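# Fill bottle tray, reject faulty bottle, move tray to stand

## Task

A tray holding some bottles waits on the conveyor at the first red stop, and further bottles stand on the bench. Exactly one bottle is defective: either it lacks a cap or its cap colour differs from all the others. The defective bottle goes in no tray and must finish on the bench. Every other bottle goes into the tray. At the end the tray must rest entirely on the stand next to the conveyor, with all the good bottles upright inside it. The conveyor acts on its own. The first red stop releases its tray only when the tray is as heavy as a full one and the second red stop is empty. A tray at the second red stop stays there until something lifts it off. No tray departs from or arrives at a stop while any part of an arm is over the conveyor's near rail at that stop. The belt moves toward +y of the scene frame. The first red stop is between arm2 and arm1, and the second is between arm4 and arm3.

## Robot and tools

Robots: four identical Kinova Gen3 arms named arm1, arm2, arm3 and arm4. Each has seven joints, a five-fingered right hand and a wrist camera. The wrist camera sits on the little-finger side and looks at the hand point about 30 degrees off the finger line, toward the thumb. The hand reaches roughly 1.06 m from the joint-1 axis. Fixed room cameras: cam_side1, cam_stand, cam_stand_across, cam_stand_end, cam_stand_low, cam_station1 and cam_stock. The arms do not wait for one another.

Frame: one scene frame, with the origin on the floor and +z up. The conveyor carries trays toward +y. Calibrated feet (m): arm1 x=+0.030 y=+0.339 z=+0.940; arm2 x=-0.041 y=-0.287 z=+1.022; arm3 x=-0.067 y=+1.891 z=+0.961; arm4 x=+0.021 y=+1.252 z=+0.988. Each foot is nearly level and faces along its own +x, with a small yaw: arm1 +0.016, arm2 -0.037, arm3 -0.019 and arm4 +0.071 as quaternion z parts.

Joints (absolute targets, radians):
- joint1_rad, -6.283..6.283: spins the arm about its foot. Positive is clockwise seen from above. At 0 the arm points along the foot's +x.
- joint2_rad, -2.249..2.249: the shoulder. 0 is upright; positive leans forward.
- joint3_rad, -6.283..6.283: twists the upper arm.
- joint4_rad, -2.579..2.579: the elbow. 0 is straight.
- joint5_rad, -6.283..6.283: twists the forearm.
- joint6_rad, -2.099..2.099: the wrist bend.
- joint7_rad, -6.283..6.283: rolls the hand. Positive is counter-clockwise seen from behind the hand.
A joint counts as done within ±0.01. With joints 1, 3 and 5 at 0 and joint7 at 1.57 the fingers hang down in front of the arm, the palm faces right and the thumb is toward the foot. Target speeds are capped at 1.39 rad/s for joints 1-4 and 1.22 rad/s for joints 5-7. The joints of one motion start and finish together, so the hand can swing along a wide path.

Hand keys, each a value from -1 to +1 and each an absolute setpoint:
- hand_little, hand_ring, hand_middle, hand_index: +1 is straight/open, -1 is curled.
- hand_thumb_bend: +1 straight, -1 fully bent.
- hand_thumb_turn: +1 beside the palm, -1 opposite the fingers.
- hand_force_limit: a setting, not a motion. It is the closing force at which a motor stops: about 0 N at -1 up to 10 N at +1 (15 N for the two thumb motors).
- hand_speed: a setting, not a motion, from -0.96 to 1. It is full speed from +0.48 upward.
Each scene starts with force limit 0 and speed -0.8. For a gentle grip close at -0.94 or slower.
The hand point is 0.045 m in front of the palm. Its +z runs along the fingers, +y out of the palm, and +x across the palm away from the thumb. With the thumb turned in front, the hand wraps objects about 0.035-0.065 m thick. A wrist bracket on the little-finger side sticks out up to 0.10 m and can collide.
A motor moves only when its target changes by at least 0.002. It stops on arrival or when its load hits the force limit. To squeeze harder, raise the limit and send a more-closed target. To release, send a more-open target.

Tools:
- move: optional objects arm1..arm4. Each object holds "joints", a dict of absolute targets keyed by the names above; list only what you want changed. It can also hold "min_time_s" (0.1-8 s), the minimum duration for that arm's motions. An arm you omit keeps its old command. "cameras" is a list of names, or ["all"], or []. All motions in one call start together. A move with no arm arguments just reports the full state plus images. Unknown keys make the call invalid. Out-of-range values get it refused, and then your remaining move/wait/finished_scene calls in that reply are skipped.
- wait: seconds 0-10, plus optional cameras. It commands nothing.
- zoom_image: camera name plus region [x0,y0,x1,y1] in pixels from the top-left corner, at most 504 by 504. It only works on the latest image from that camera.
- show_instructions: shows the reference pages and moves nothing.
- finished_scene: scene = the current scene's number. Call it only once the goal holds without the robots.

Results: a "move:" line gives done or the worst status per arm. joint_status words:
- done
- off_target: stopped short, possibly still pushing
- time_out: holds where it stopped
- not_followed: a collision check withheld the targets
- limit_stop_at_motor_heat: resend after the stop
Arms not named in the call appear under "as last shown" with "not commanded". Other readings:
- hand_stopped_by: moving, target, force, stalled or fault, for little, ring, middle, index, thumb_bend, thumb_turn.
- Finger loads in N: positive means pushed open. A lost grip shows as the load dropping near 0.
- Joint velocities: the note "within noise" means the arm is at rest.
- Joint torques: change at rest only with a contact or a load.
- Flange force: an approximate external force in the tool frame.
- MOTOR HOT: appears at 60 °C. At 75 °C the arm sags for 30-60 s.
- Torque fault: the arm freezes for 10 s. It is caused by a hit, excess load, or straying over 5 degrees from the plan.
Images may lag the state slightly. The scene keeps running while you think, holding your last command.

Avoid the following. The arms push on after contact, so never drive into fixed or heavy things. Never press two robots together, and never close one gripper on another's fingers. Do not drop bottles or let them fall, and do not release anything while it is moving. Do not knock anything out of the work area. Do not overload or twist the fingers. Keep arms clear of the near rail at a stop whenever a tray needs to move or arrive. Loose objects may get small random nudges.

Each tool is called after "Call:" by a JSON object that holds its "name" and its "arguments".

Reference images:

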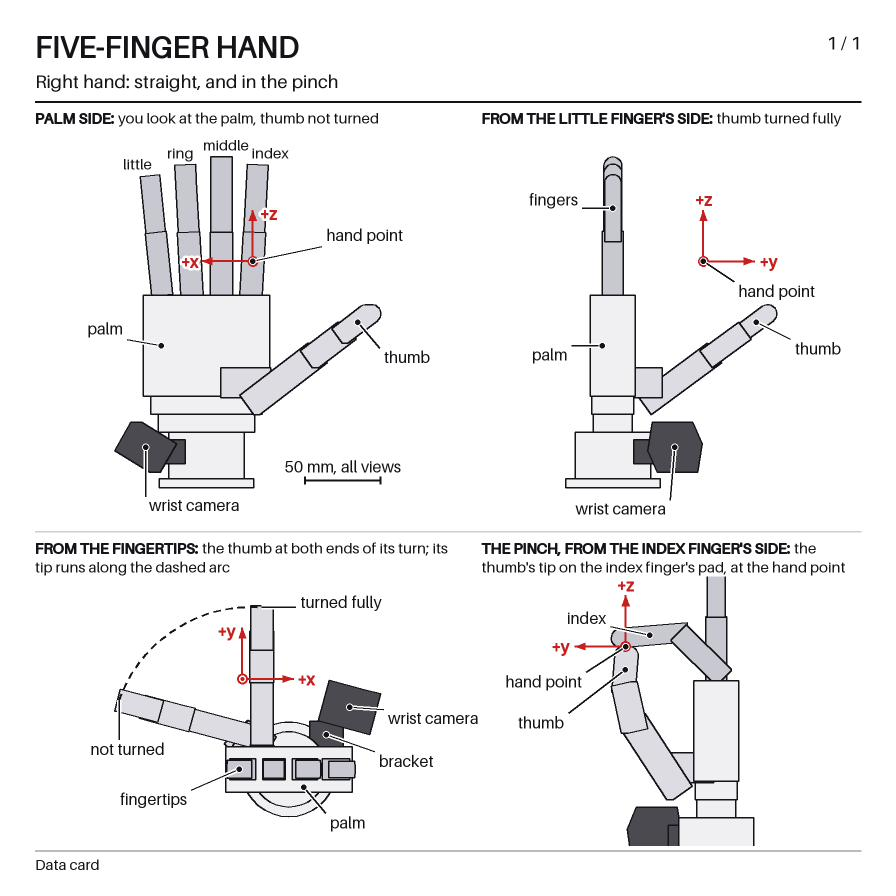

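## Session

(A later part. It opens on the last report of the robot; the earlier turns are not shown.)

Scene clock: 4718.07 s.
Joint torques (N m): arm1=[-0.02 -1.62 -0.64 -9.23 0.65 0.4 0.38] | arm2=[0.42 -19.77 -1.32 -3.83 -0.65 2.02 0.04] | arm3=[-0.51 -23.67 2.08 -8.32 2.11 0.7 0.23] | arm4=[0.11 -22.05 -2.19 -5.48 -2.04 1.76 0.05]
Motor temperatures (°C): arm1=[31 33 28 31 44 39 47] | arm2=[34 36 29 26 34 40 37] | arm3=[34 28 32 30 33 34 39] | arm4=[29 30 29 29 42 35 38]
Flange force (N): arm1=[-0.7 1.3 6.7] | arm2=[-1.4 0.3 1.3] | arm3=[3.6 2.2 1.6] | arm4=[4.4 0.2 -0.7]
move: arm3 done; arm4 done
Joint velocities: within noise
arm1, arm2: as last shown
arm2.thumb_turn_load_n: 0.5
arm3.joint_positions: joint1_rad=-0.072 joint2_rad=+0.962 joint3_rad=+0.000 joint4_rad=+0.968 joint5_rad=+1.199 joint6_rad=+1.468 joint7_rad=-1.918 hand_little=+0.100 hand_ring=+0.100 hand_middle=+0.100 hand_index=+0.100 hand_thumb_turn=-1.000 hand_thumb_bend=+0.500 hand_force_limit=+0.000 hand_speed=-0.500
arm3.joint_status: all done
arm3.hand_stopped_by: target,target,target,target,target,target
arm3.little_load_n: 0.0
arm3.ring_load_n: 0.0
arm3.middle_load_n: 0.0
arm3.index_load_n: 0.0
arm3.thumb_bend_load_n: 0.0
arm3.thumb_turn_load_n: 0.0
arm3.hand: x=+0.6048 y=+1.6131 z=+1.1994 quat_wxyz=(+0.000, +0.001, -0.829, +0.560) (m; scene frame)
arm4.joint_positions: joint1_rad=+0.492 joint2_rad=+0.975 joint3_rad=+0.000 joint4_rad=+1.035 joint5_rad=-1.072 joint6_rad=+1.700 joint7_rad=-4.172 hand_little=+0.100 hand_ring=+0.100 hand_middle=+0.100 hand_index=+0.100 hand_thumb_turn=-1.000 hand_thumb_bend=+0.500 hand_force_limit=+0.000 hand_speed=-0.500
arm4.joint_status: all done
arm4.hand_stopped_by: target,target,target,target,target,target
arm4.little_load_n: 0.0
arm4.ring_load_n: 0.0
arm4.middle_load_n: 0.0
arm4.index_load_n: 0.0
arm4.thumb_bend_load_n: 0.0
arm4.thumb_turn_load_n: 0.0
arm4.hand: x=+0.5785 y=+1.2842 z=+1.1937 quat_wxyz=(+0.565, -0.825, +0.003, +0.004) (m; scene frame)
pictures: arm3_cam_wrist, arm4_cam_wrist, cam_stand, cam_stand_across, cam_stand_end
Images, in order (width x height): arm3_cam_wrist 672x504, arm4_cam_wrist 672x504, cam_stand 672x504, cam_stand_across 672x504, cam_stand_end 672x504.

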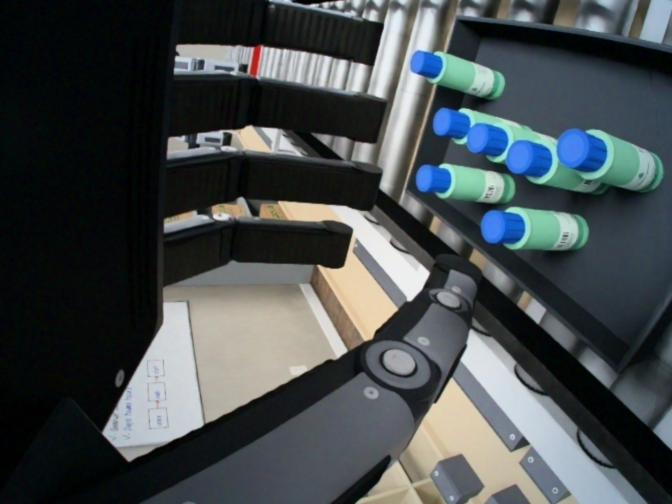

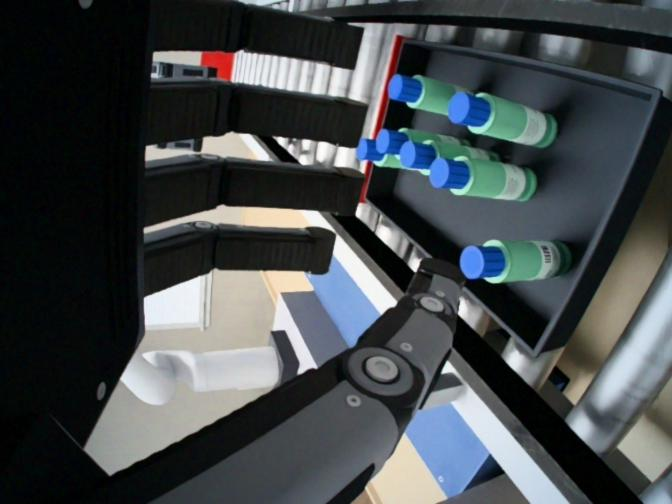

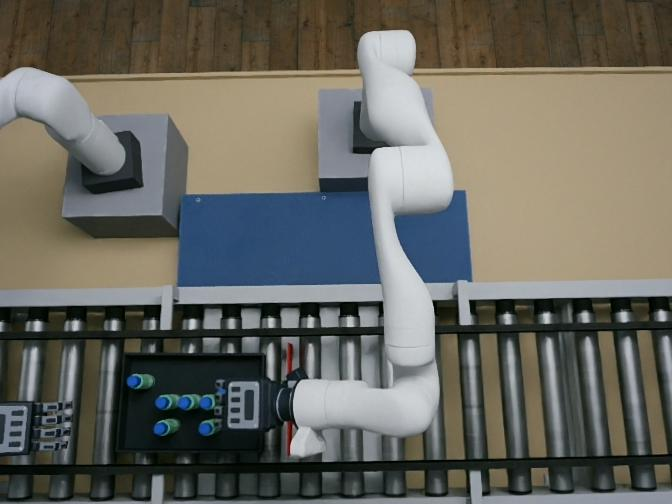

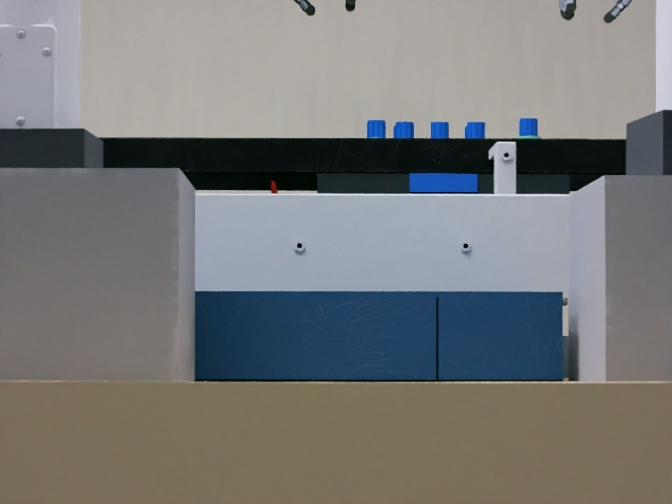

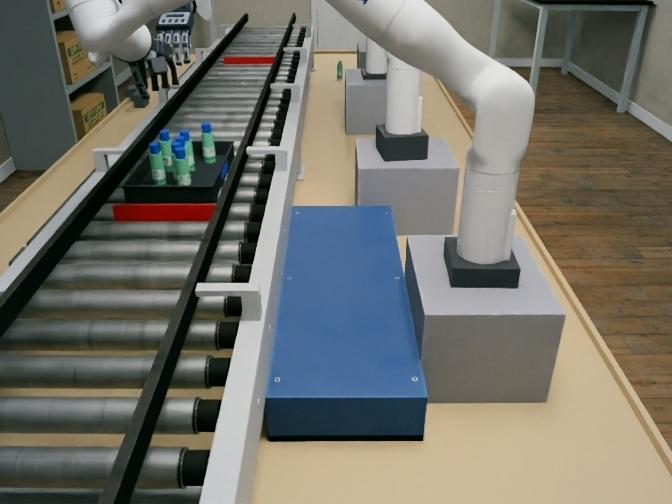

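Call:
{"name": "zoom_image", "arguments": {"camera": "arm3_cam_wrist", "region": [372, 0, 672, 400]}}

Call:
{"name": "zoom_image", "arguments": {"camera": "arm4_cam_wrist", "region": [340, 0, 672, 400]}}

Call:
{"name": "zoom_image", "arguments": {"camera": "cam_stand", "region": [0, 300, 350, 500]}}

Scaled by 1.260 from the camera's 672x504 image, which has a finer 960x720 frame.

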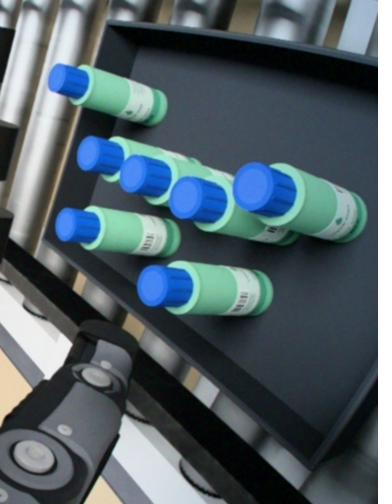

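Scaled by 1.260 from the camera's 672x504 image, which has a finer 960x720 frame.

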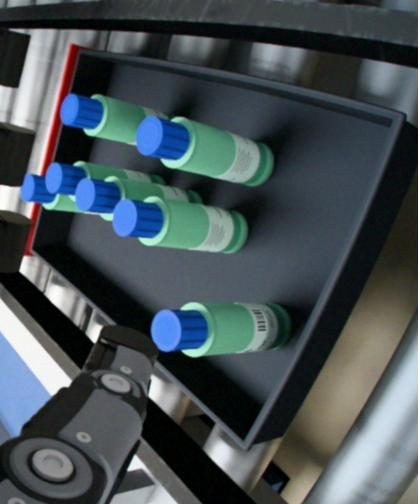

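Scaled by 1.440 from the camera's 672x504 image, which has a finer 960x720 frame.

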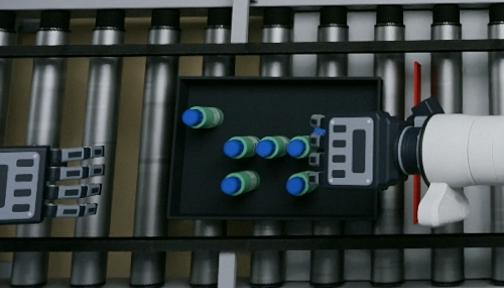

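Call:
{"name": "move", "arguments": {"arm3": {"joints": {"joint1_rad": -0.1747, "joint2_rad": 1.1879, "joint4_rad": 1.0221, "joint5_rad": 1.1823, "joint6_rad": 1.4484, "joint7_rad": -2.213}, "min_time_s": 2.5}, "arm4": {"joints": {"joint1_rad": 0.5445, "joint2_rad": 1.2445, "joint4_rad": 0.984, "joint5_rad": -1.0246, "joint6_rad": 1.6292, "joint7_rad": -3.9591}, "min_time_s": 2.5}, "cameras": ["arm3_cam_wrist", "arm4_cam_wrist", "cam_stand", "cam_stand_across", "cam_stand_end"]}}

Call:
{"name": "zoom_image", "arguments": {"camera": "cam_stand", "region": [0, 300, 350, 500]}}

Call:
{"name": "zoom_image", "arguments": {"camera": "cam_stand_across", "region": [180, 60, 672, 260]}}

Scene clock: 4841.13 s.
Joint torques (N m): arm1=[0.03 -1.78 -0.62 -9.16 0.62 0.49 0.41] | arm2=[0.44 -19.74 -1.29 -3.83 -0.64 2 0.04] | arm3=[-0.46 -24.48 2.45 -7 1.82 1.32 0.28] | arm4=[0.09 -23.24 -2.4 -4.36 -1.82 2.11 0.03]
Motor temperatures (°C): arm1=[31 33 28 31 44 38 47] | arm2=[34 36 29 26 34 40 37] | arm3=[34 30 32 30 33 34 39] | arm4=[29 32 29 29 43 35 38]
Flange force (N): arm1=[-0.8 0.8 6.6] | arm2=[-1.3 0.3 1.3] | arm3=[3.6 1.5 1.6] | arm4=[4.8 1.6 -1.0]
move: arm3 done; arm4 done
Joint velocities: within noise
arm1, arm2: as last shown
arm3.joint_positions: joint1_rad=-0.175 joint2_rad=+1.188 joint3_rad=+0.000 joint4_rad=+1.022 joint5_rad=+1.182 joint6_rad=+1.448 joint7_rad=-2.213 hand_little=+0.100 hand_ring=+0.100 hand_middle=+0.100 hand_index=+0.100 hand_thumb_turn=-1.000 hand_thumb_bend=+0.500 hand_force_limit=+0.000 hand_speed=-0.500
arm3.joint_status: all done
arm3.hand_stopped_by: target,target,target,target,target,target
arm3.little_load_n: 0.0
arm3.ring_load_n: 0.0
arm3.middle_load_n: 0.0
arm3.index_load_n: 0.0
arm3.thumb_bend_load_n: 0.0
arm3.thumb_turn_load_n: 0.0
arm3.hand: x=+0.6047 y=+1.6789 z=+1.0392 quat_wxyz=(+0.000, +0.000, -0.829, +0.560) (m; scene frame)
arm4.joint_positions: joint1_rad=+0.544 joint2_rad=+1.244 joint3_rad=+0.000 joint4_rad=+0.984 joint5_rad=-1.025 joint6_rad=+1.629 joint7_rad=-3.959 hand_little=+0.100 hand_ring=+0.100 hand_middle=+0.100 hand_index=+0.100 hand_thumb_turn=-1.000 hand_thumb_bend=+0.500 hand_force_limit=+0.000 hand_speed=-0.500
arm4.joint_status: all done
arm4.hand_stopped_by: target,target,target,target,target,target
arm4.little_load_n: 0.0
arm4.ring_load_n: 0.0
arm4.middle_load_n: 0.0
arm4.index_load_n: 0.0
arm4.thumb_bend_load_n: 0.0
arm4.thumb_turn_load_n: 0.0
arm4.hand: x=+0.5768 y=+1.2504 z=+1.0333 quat_wxyz=(+0.565, -0.825, +0.003, +0.004) (m; scene frame)
pictures: arm3_cam_wrist, arm4_cam_wrist, cam_stand, cam_stand_across, cam_stand_end
Images, in order (width x height): arm3_cam_wrist 672x504, arm4_cam_wrist 672x504, cam_stand 672x504, cam_stand_across 672x504, cam_stand_end 672x504.

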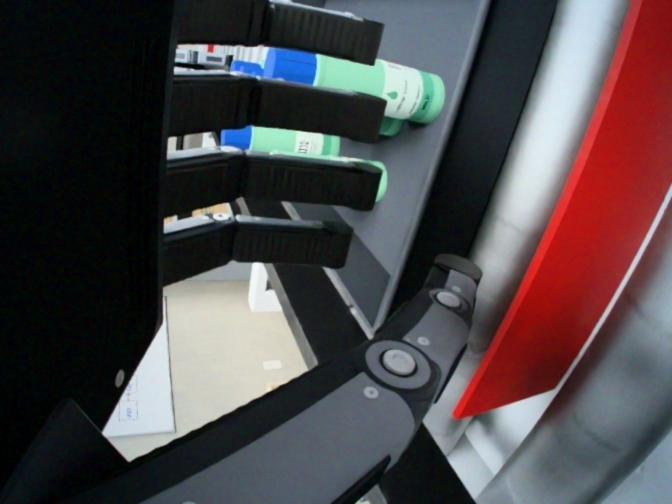

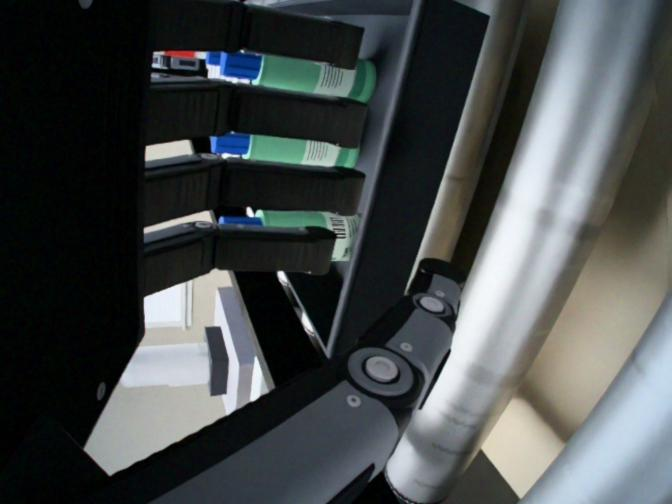

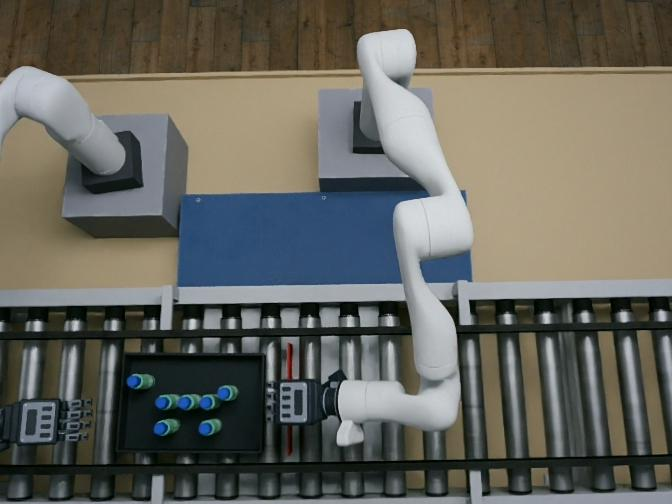

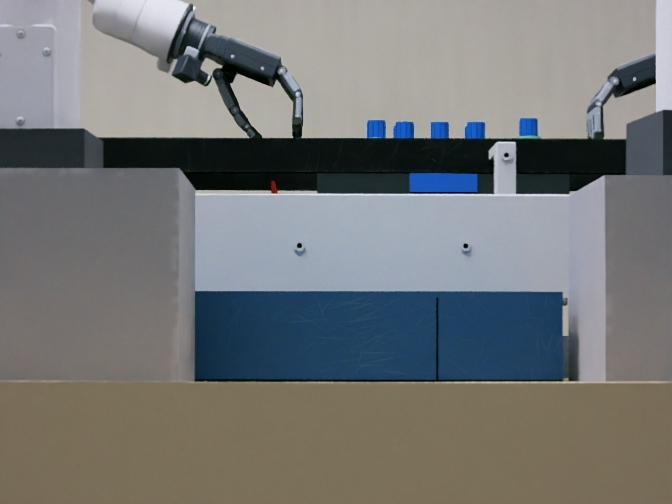

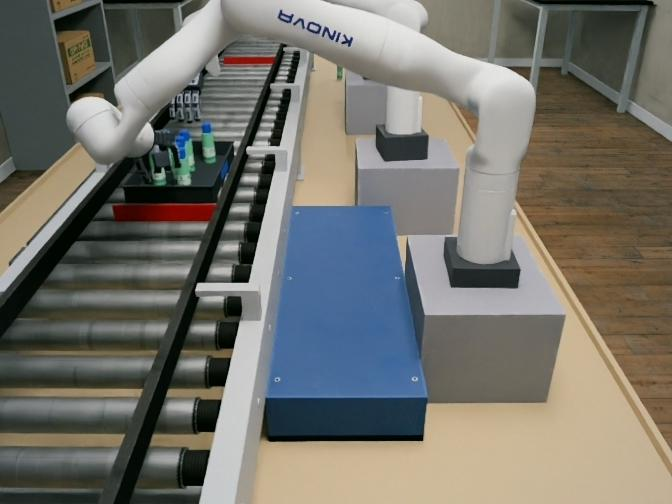

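Scaled by 1.440 from the camera's 672x504 image, which has a finer 960x720 frame.

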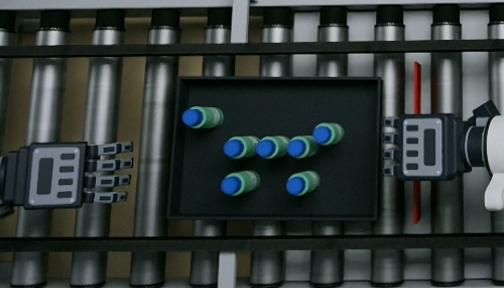

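Scaled by 1.024 from the camera's 672x504 image, which has a finer 960x720 frame.

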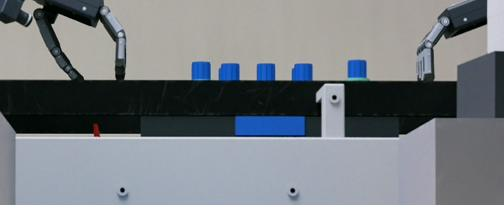

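Call:
{"name": "move", "arguments": {"arm3": {"joints": {"joint1_rad": -0.0802, "joint2_rad": 1.2432, "joint4_rad": 1.0489, "joint5_rad": 1.2507, "joint6_rad": 1.351, "joint7_rad": -2.2649, "hand_ring": 0.0, "hand_little": 0.0}, "min_time_s": 2.5}, "arm4": {"joints": {"joint1_rad": 0.4128, "joint2_rad": 1.2562, "joint4_rad": 1.1329, "joint5_rad": -1.1159, "joint6_rad": 1.4664, "joint7_rad": -3.8649}, "min_time_s": 2.5}, "cameras": ["arm3_cam_wrist", "arm4_cam_wrist", "cam_stand", "cam_stand_across", "cam_stand_end"]}}

Call:
{"name": "zoom_image", "arguments": {"camera": "cam_stand", "region": [60, 330, 220, 470]}}

Call:
{"name": "zoom_image", "arguments": {"camera": "cam_stand", "region": [200, 330, 360, 470]}}

Call:
{"name": "zoom_image", "arguments": {"camera": "cam_stand_across", "region": [180, 60, 672, 260]}}

Scene clock: 4941.93 s.
Joint torques (N m): arm1=[-0.02 -1.68 -0.67 -9.18 0.64 0.42 0.41] | arm2=[0.42 -19.71 -1.24 -3.83 -0.63 2.01 0.02] | arm3=[-0.56 -24.5 2.54 -6.8 1.74 1.39 0.23] | arm4=[0.02 -22.5 -2.56 -3.81 -1.66 2.23 0.1]
Motor temperatures (°C): arm1=[31 33 28 31 44 38 47] | arm2=[34 36 29 26 34 40 37] | arm3=[34 30 32 30 33 34 39] | arm4=[29 32 29 29 42 35 38]
Flange force (N): arm1=[-0.7 1.1 6.6] | arm2=[-1.2 0.2 1.4] | arm3=[3.8 1.1 1.2] | arm4=[4.3 1.0 -0.4]
move: arm3 done; arm4 done
Joint velocities: within noise
arm1, arm2: as last shown
arm2.thumb_turn_load_n: 0.0
arm3.joint_positions: joint1_rad=-0.080 joint2_rad=+1.243 joint3_rad=+0.000 joint4_rad=+1.049 joint5_rad=+1.251 joint6_rad=+1.351 joint7_rad=-2.265 hand_little=+0.000 hand_ring=+0.000 hand_middle=+0.100 hand_index=+0.100 hand_thumb_turn=-1.000 hand_thumb_bend=+0.500 hand_force_limit=+0.000 hand_speed=-0.500
arm3.joint_status: all done
arm3.hand_stopped_by: target,target,target,target,target,target
arm3.little_load_n: 0.0
arm3.ring_load_n: 0.0
arm3.middle_load_n: 0.0
arm3.index_load_n: 0.0
arm3.thumb_bend_load_n: 0.0
arm3.thumb_turn_load_n: 0.0
arm3.hand: x=+0.5997 y=+1.6179 z=+0.9974 quat_wxyz=(+0.000, +0.001, -0.829, +0.560) (m; scene frame)
arm4.joint_positions: joint1_rad=+0.413 joint2_rad=+1.256 joint3_rad=+0.000 joint4_rad=+1.133 joint5_rad=-1.116 joint6_rad=+1.466 joint7_rad=-3.865 hand_little=+0.100 hand_ring=+0.100 hand_middle=+0.100 hand_index=+0.100 hand_thumb_turn=-1.000 hand_thumb_bend=+0.500 hand_force_limit=+0.000 hand_speed=-0.500
arm4.joint_status: all done
arm4.hand_stopped_by: target,target,target,target,target,target
arm4.little_load_n: 0.0
arm4.ring_load_n: 0.0
arm4.middle_load_n: 0.0
arm4.index_load_n: 0.0
arm4.thumb_bend_load_n: 0.0
arm4.thumb_turn_load_n: 0.0
arm4.hand: x=+0.5766 y=+1.3390 z=+0.9925 quat_wxyz=(+0.565, -0.825, +0.003, +0.004) (m; scene frame)
pictures: arm3_cam_wrist, arm4_cam_wrist, cam_stand, cam_stand_across, cam_stand_end
Images, in order (width x height): arm3_cam_wrist 672x504, arm4_cam_wrist 672x504, cam_stand 672x504, cam_stand_across 672x504, cam_stand_end 672x504.

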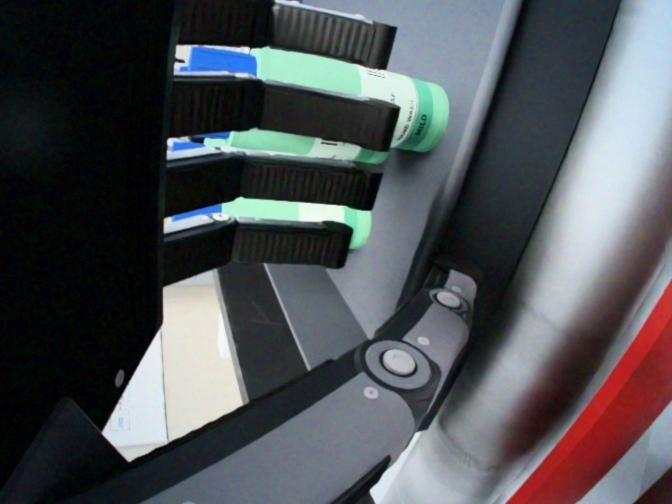

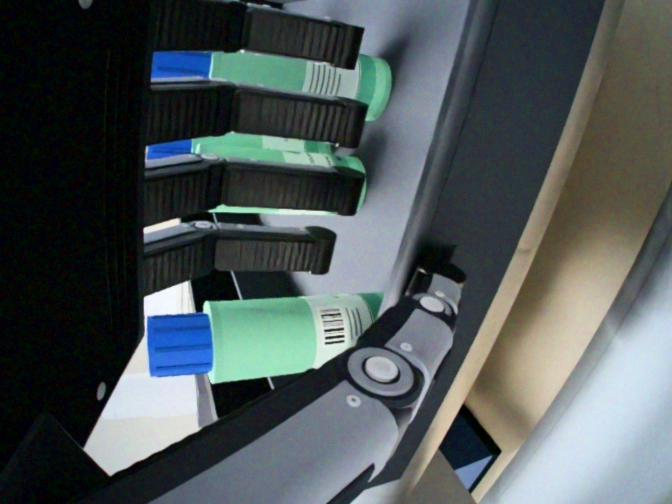

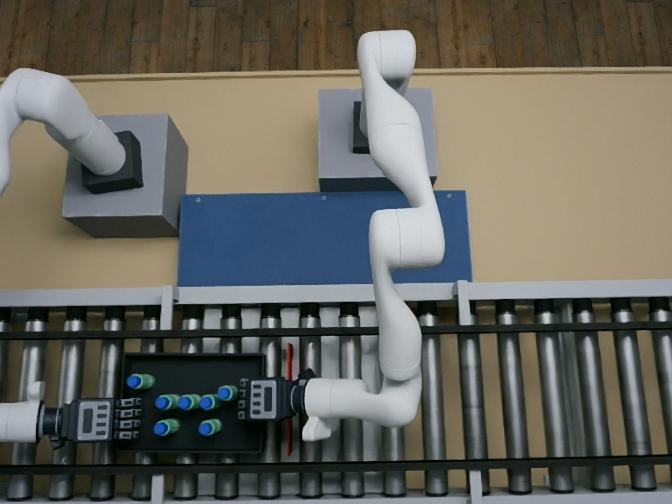

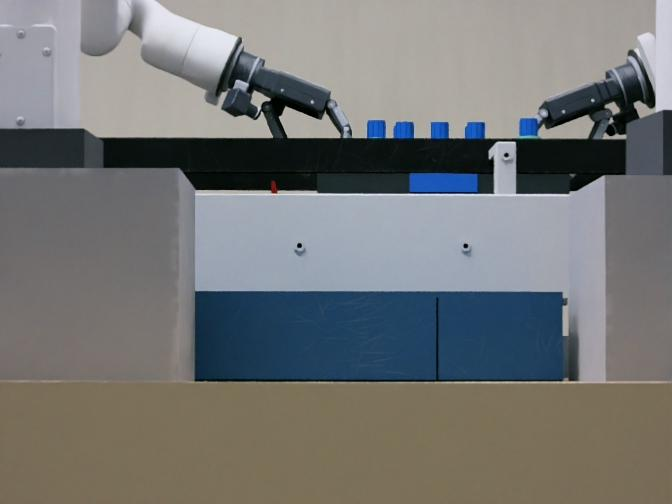

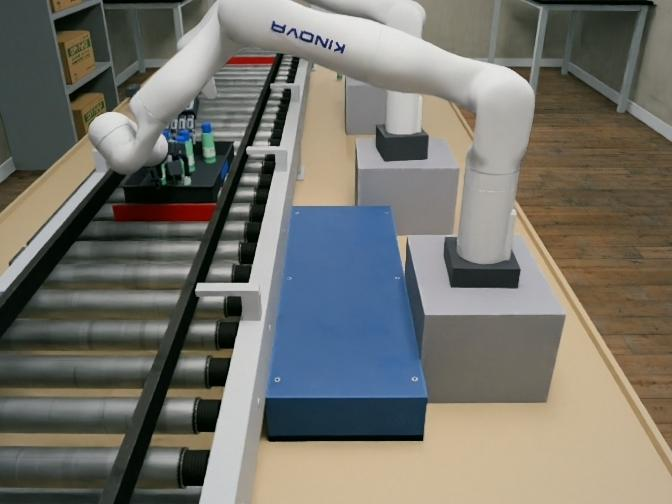

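Scaled by 3.150 from the camera's 672x504 image, which has a finer 960x720 frame.

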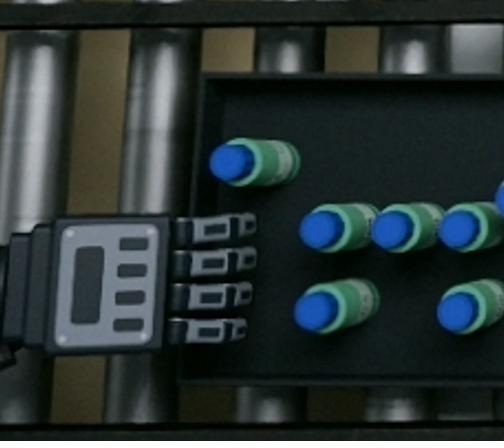

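Scaled by 3.150 from the camera's 672x504 image, which has a finer 960x720 frame.

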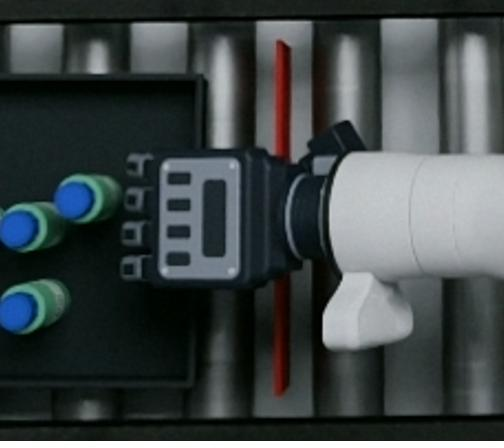

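Scaled by 1.024 from the camera's 672x504 image, which has a finer 960x720 frame.

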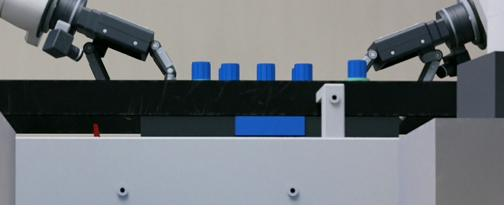

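Call:
{"name": "move", "arguments": {"arm3": {"joints": {"joint1_rad": -0.0802, "joint2_rad": 1.3183, "joint4_rad": 1.0164, "joint5_rad": 1.2599, "joint6_rad": 1.3379, "joint7_rad": -2.3062}, "min_time_s": 2.5}, "arm4": {"joints": {"joint1_rad": 0.4142, "joint2_rad": 1.3349, "joint4_rad": 1.0929, "joint5_rad": -1.1196, "joint6_rad": 1.4501, "joint7_rad": -3.8313}, "min_time_s": 2.5}, "cameras": ["arm3_cam_wrist", "arm4_cam_wrist", "cam_stand", "cam_stand_across", "cam_stand_end"]}}

Call:
{"name": "zoom_image", "arguments": {"camera": "cam_stand", "region": [60, 330, 220, 470]}}

Call:
{"name": "zoom_image", "arguments": {"camera": "cam_stand", "region": [200, 330, 360, 470]}}

Call:
{"name": "zoom_image", "arguments": {"camera": "cam_stand_end", "region": [60, 60, 310, 260]}}

Scene clock: 4991.23 s.
Joint torques (N m): arm1=[-0.1 -1.65 -0.68 -9.17 0.64 0.52 0.47] | arm2=[0.4 -19.76 -1.25 -3.78 -0.63 2 0.01] | arm3=[6.12 -7.14 0.18 -1.72 -1.15 -3.18 0.2] | arm4=[-6.09 16.13 12.96 -2.07 6.69 -22.63 2.45]
Motor temperatures (°C): arm1=[31 32 28 31 44 38 47] | arm2=[34 36 29 26 34 40 37] | arm3=[34 30 32 30 33 34 39] | arm4=[29 32 29 29 42 35 38]
Flange force (N): arm1=[-0.9 1.0 6.8] | arm2=[-1.4 0.3 1.1] | arm3=[9.7 -22.1 -21.8] | arm4=[-18.9 -72.9 -48.5]
move: arm3 done; arm4 done
Joint velocities: within noise
arm1, arm2: as last shown
arm1.thumb_bend_load_n: -0.5
arm2.thumb_turn_load_n: 0.5
arm3.joint_positions: joint1_rad=-0.080 joint2_rad=+1.318 joint3_rad=+0.000 joint4_rad=+1.016 joint5_rad=+1.260 joint6_rad=+1.338 joint7_rad=-2.306 hand_little=+0.000 hand_ring=+0.000 hand_middle=+0.100 hand_index=+0.100 hand_thumb_turn=-1.000 hand_thumb_bend=+0.499 hand_force_limit=+0.000 hand_speed=-0.500
arm3.joint_status: all done
arm3.hand_stopped_by: target,target,target,target,target,target
arm3.little_load_n: 0.0
arm3.ring_load_n: 0.0
arm3.middle_load_n: -0.5
arm3.index_load_n: 0.0
arm3.thumb_bend_load_n: -7.5
arm3.thumb_turn_load_n: -8.0
arm3.hand: x=+0.5997 y=+1.6178 z=+0.9573 quat_wxyz=(+0.000, +0.001, -0.829, +0.560) (m; scene frame)
arm4.joint_positions: joint1_rad=+0.414 joint2_rad=+1.335 joint3_rad=+0.000 joint4_rad=+1.093 joint5_rad=-1.120 joint6_rad=+1.450 joint7_rad=-3.831 hand_little=+0.100 hand_ring=+0.100 hand_middle=+0.099 hand_index=+0.100 hand_thumb_turn=-1.000 hand_thumb_bend=+0.500 hand_force_limit=+0.000 hand_speed=-0.500
arm4.joint_status: all done
arm4.hand_stopped_by: target,target,target,target,target,target
arm4.little_load_n: 0.0
arm4.ring_load_n: 0.0
arm4.middle_load_n: -5.5
arm4.index_load_n: 0.0
arm4.thumb_bend_load_n: 0.0
arm4.thumb_turn_load_n: 0.0
arm4.hand: x=+0.5760 y=+1.3388 z=+0.9527 quat_wxyz=(+0.565, -0.825, +0.004, +0.004) (m; scene frame)
pictures: arm3_cam_wrist, arm4_cam_wrist, cam_stand, cam_stand_across, cam_stand_end
Images, in order (width x height): arm3_cam_wrist 672x504, arm4_cam_wrist 672x504, cam_stand 672x504, cam_stand_across 672x504, cam_stand_end 672x504.

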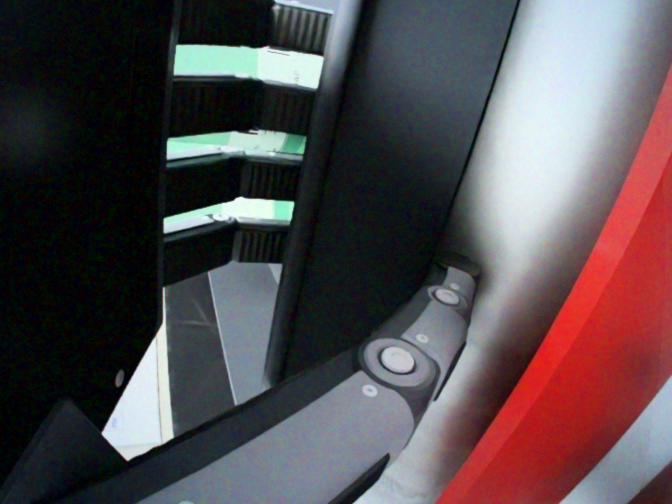

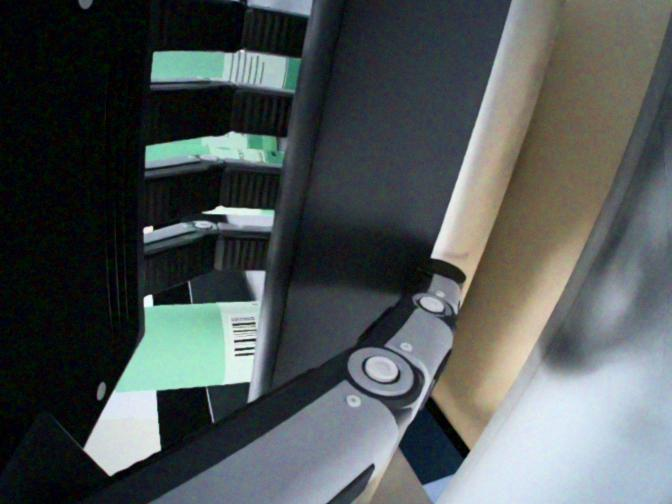

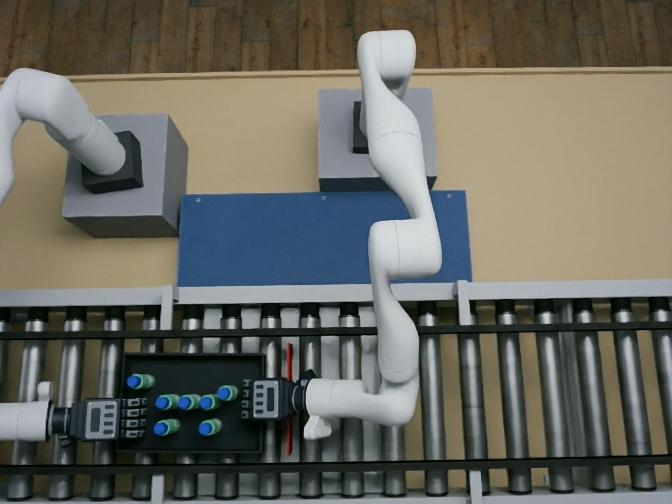

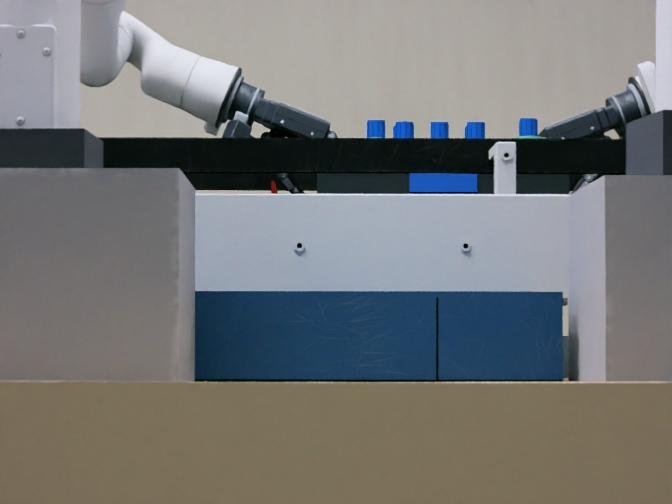

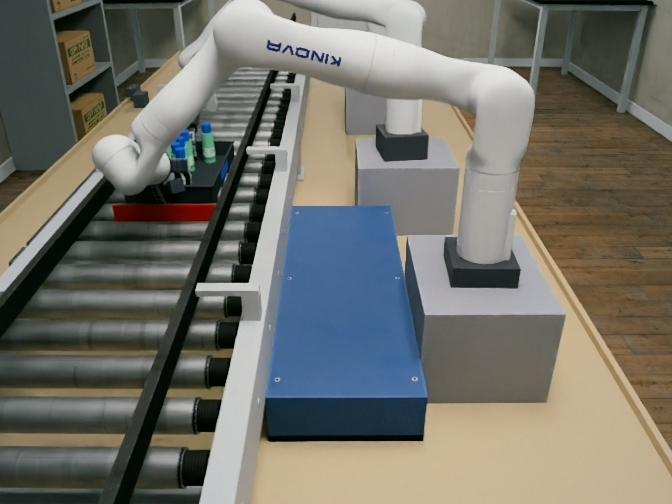

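Scaled by 3.150 from the camera's 672x504 image, which has a finer 960x720 frame.

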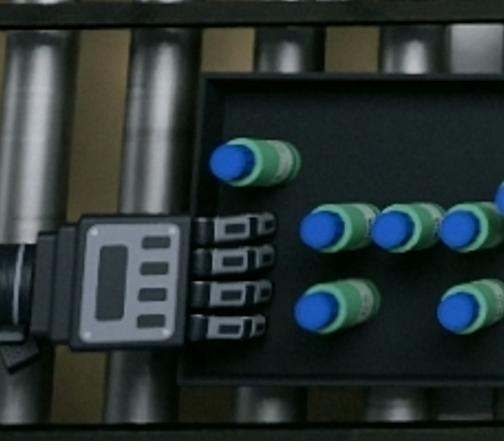

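Scaled by 3.150 from the camera's 672x504 image, which has a finer 960x720 frame.

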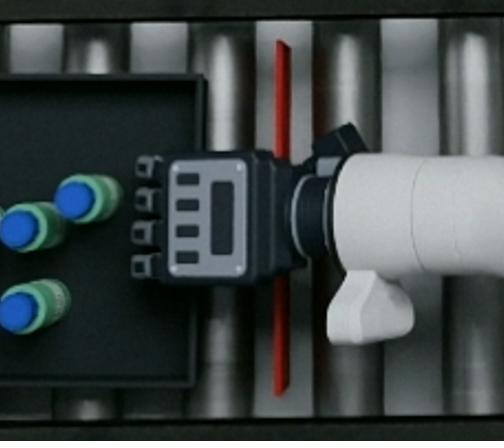

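Scaled by 2.016 from the camera's 672x504 image, which has a finer 960x720 frame.

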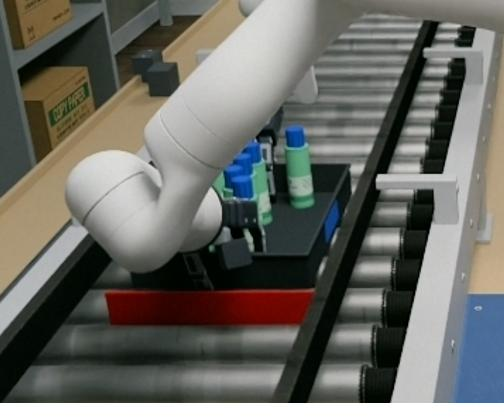

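Call:
{"name": "move", "arguments": {"arm3": {"joints": {"joint1_rad": -0.0802, "joint2_rad": 1.2958, "joint4_rad": 1.0262, "joint5_rad": 1.2571, "joint6_rad": 1.3418, "joint7_rad": -2.2938}, "min_time_s": 1}, "arm4": {"joints": {"joint1_rad": 0.4138, "joint2_rad": 1.3113, "joint4_rad": 1.1049, "joint5_rad": -1.1185, "joint6_rad": 1.455, "joint7_rad": -3.8414}, "min_time_s": 1}, "cameras": ["arm3_cam_wrist", "arm4_cam_wrist", "cam_stand", "cam_stand_across", "cam_stand_end"]}}

Call:
{"name": "zoom_image", "arguments": {"camera": "cam_stand_across", "region": [200, 100, 360, 220]}}

Call:
{"name": "zoom_image", "arguments": {"camera": "arm4_cam_wrist", "region": [180, 100, 520, 400]}}

Call:
{"name": "zoom_image", "arguments": {"camera": "arm3_cam_wrist", "region": [180, 100, 520, 400]}}

Scene clock: 5010.73 s.
Joint torques (N m): arm1=[-0.06 -1.67 -0.6 -9.18 0.61 0.42 0.42] | arm2=[0.41 -19.75 -1.28 -3.82 -0.66 1.96 0.02] | arm3=[-0.46 -24.69 2.51 -6.68 1.64 1.51 0.22] | arm4=[0 -22.76 -2.54 -3.48 -1.59 2.25 0.04]
Motor temperatures (°C): arm1=[31 32 28 31 44 38 47] | arm2=[34 36 29 26 34 40 37] | arm3=[34 30 32 30 33 34 39] | arm4=[29 32 29 29 43 38 38]
Flange force (N): arm1=[-0.9 1.1 6.6] | arm2=[-1.3 0.2 1.1] | arm3=[4.2 1.0 1.2] | arm4=[5.2 1.8 -0.5]
move: arm3 done; arm4 done
Joint velocities: within noise
arm1, arm2: as last shown
arm1.ring_load_n: -0.5
arm1.thumb_bend_load_n: 0.0
arm3.joint_positions: joint1_rad=-0.080 joint2_rad=+1.296 joint3_rad=+0.000 joint4_rad=+1.026 joint5_rad=+1.257 joint6_rad=+1.342 joint7_rad=-2.294 hand_little=+0.000 hand_ring=+0.000 hand_middle=+0.100 hand_index=+0.100 hand_thumb_turn=-1.000 hand_thumb_bend=+0.500 hand_force_limit=+0.000 hand_speed=-0.500
arm3.joint_status: all done
arm3.hand_stopped_by: target,target,target,target,target,target
arm3.little_load_n: 0.0
arm3.ring_load_n: 0.0
arm3.middle_load_n: 0.5
arm3.index_load_n: 0.0
arm3.thumb_bend_load_n: 0.0
arm3.thumb_turn_load_n: 0.0
arm3.hand: x=+0.5999 y=+1.6178 z=+0.9693 quat_wxyz=(+0.000, +0.001, -0.829, +0.560) (m; scene frame)
arm4.joint_positions: joint1_rad=+0.414 joint2_rad=+1.311 joint3_rad=+0.000 joint4_rad=+1.105 joint5_rad=-1.119 joint6_rad=+1.455 joint7_rad=-3.841 hand_little=+0.100 hand_ring=+0.100 hand_middle=+0.100 hand_index=+0.100 hand_thumb_turn=-1.000 hand_thumb_bend=+0.500 hand_force_limit=+0.000 hand_speed=-0.500
arm4.joint_status: all done
arm4.hand_stopped_by: target,target,target,target,target,target
arm4.little_load_n: 0.0
arm4.ring_load_n: 0.0
arm4.middle_load_n: 0.0
arm4.index_load_n: 0.0
arm4.thumb_bend_load_n: 0.0
arm4.thumb_turn_load_n: 0.0
arm4.hand: x=+0.5764 y=+1.3388 z=+0.9646 quat_wxyz=(+0.565, -0.825, +0.004, +0.004) (m; scene frame)
pictures: arm3_cam_wrist, arm4_cam_wrist, cam_stand, cam_stand_across, cam_stand_end
Images, in order (width x height): arm3_cam_wrist 672x504, arm4_cam_wrist 672x504, cam_stand 672x504, cam_stand_across 672x504, cam_stand_end 672x504.

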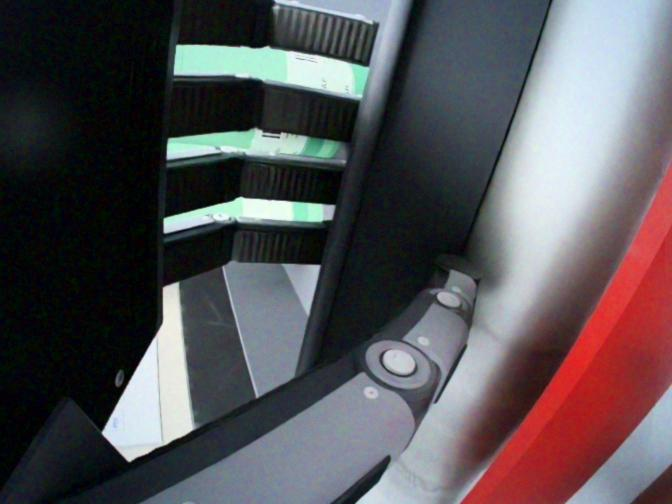

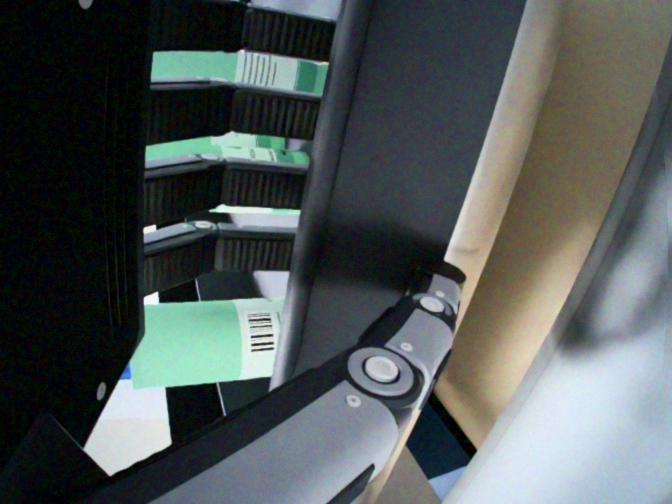

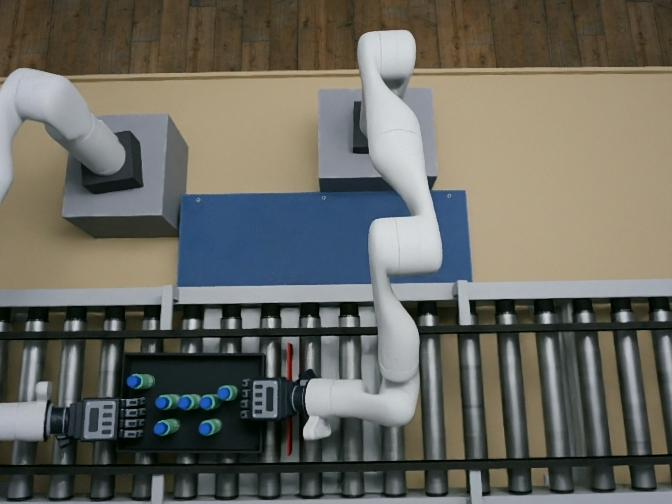

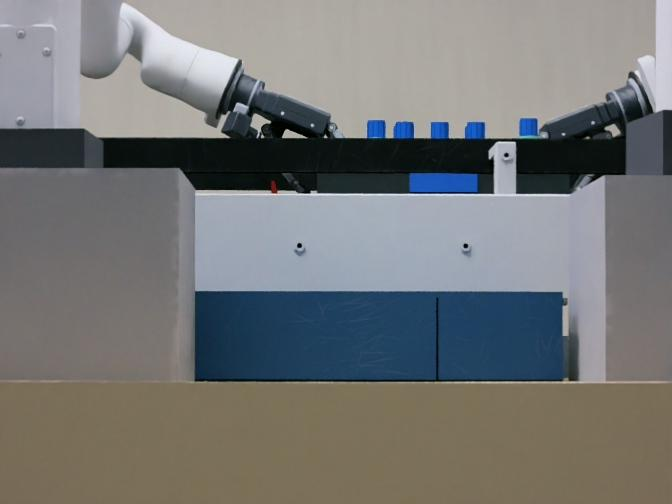

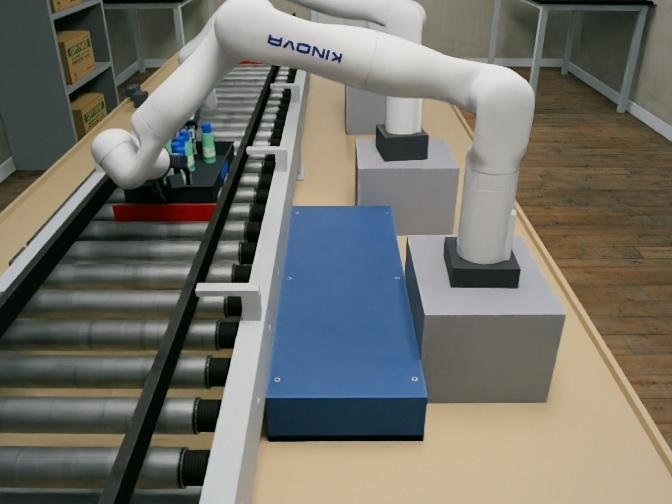

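Scaled by 3.150 from the camera's 672x504 image, which has a finer 960x720 frame.

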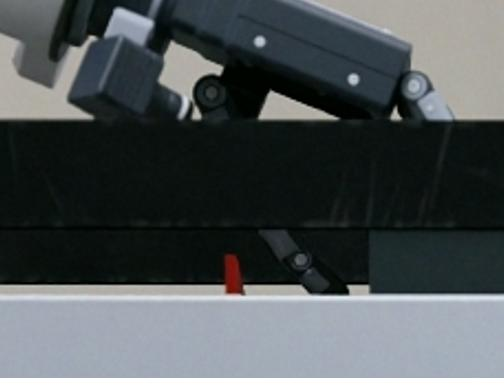

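Scaled by 1.482 from the camera's 672x504 image, which has a finer 960x720 frame.

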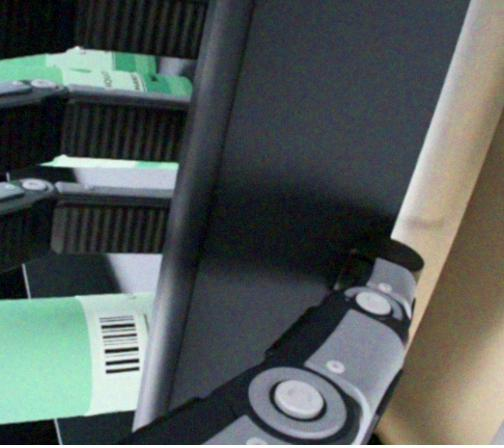

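Scaled by 1.482 from the camera's 672x504 image, which has a finer 960x720 frame.

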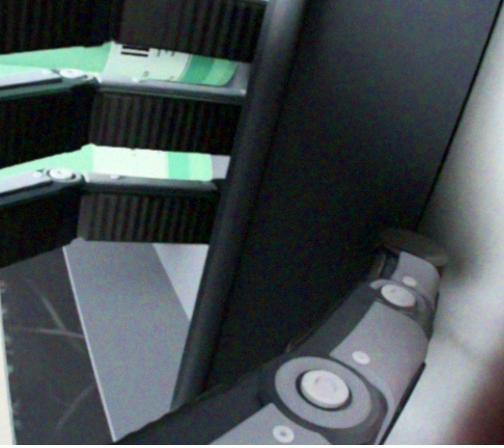

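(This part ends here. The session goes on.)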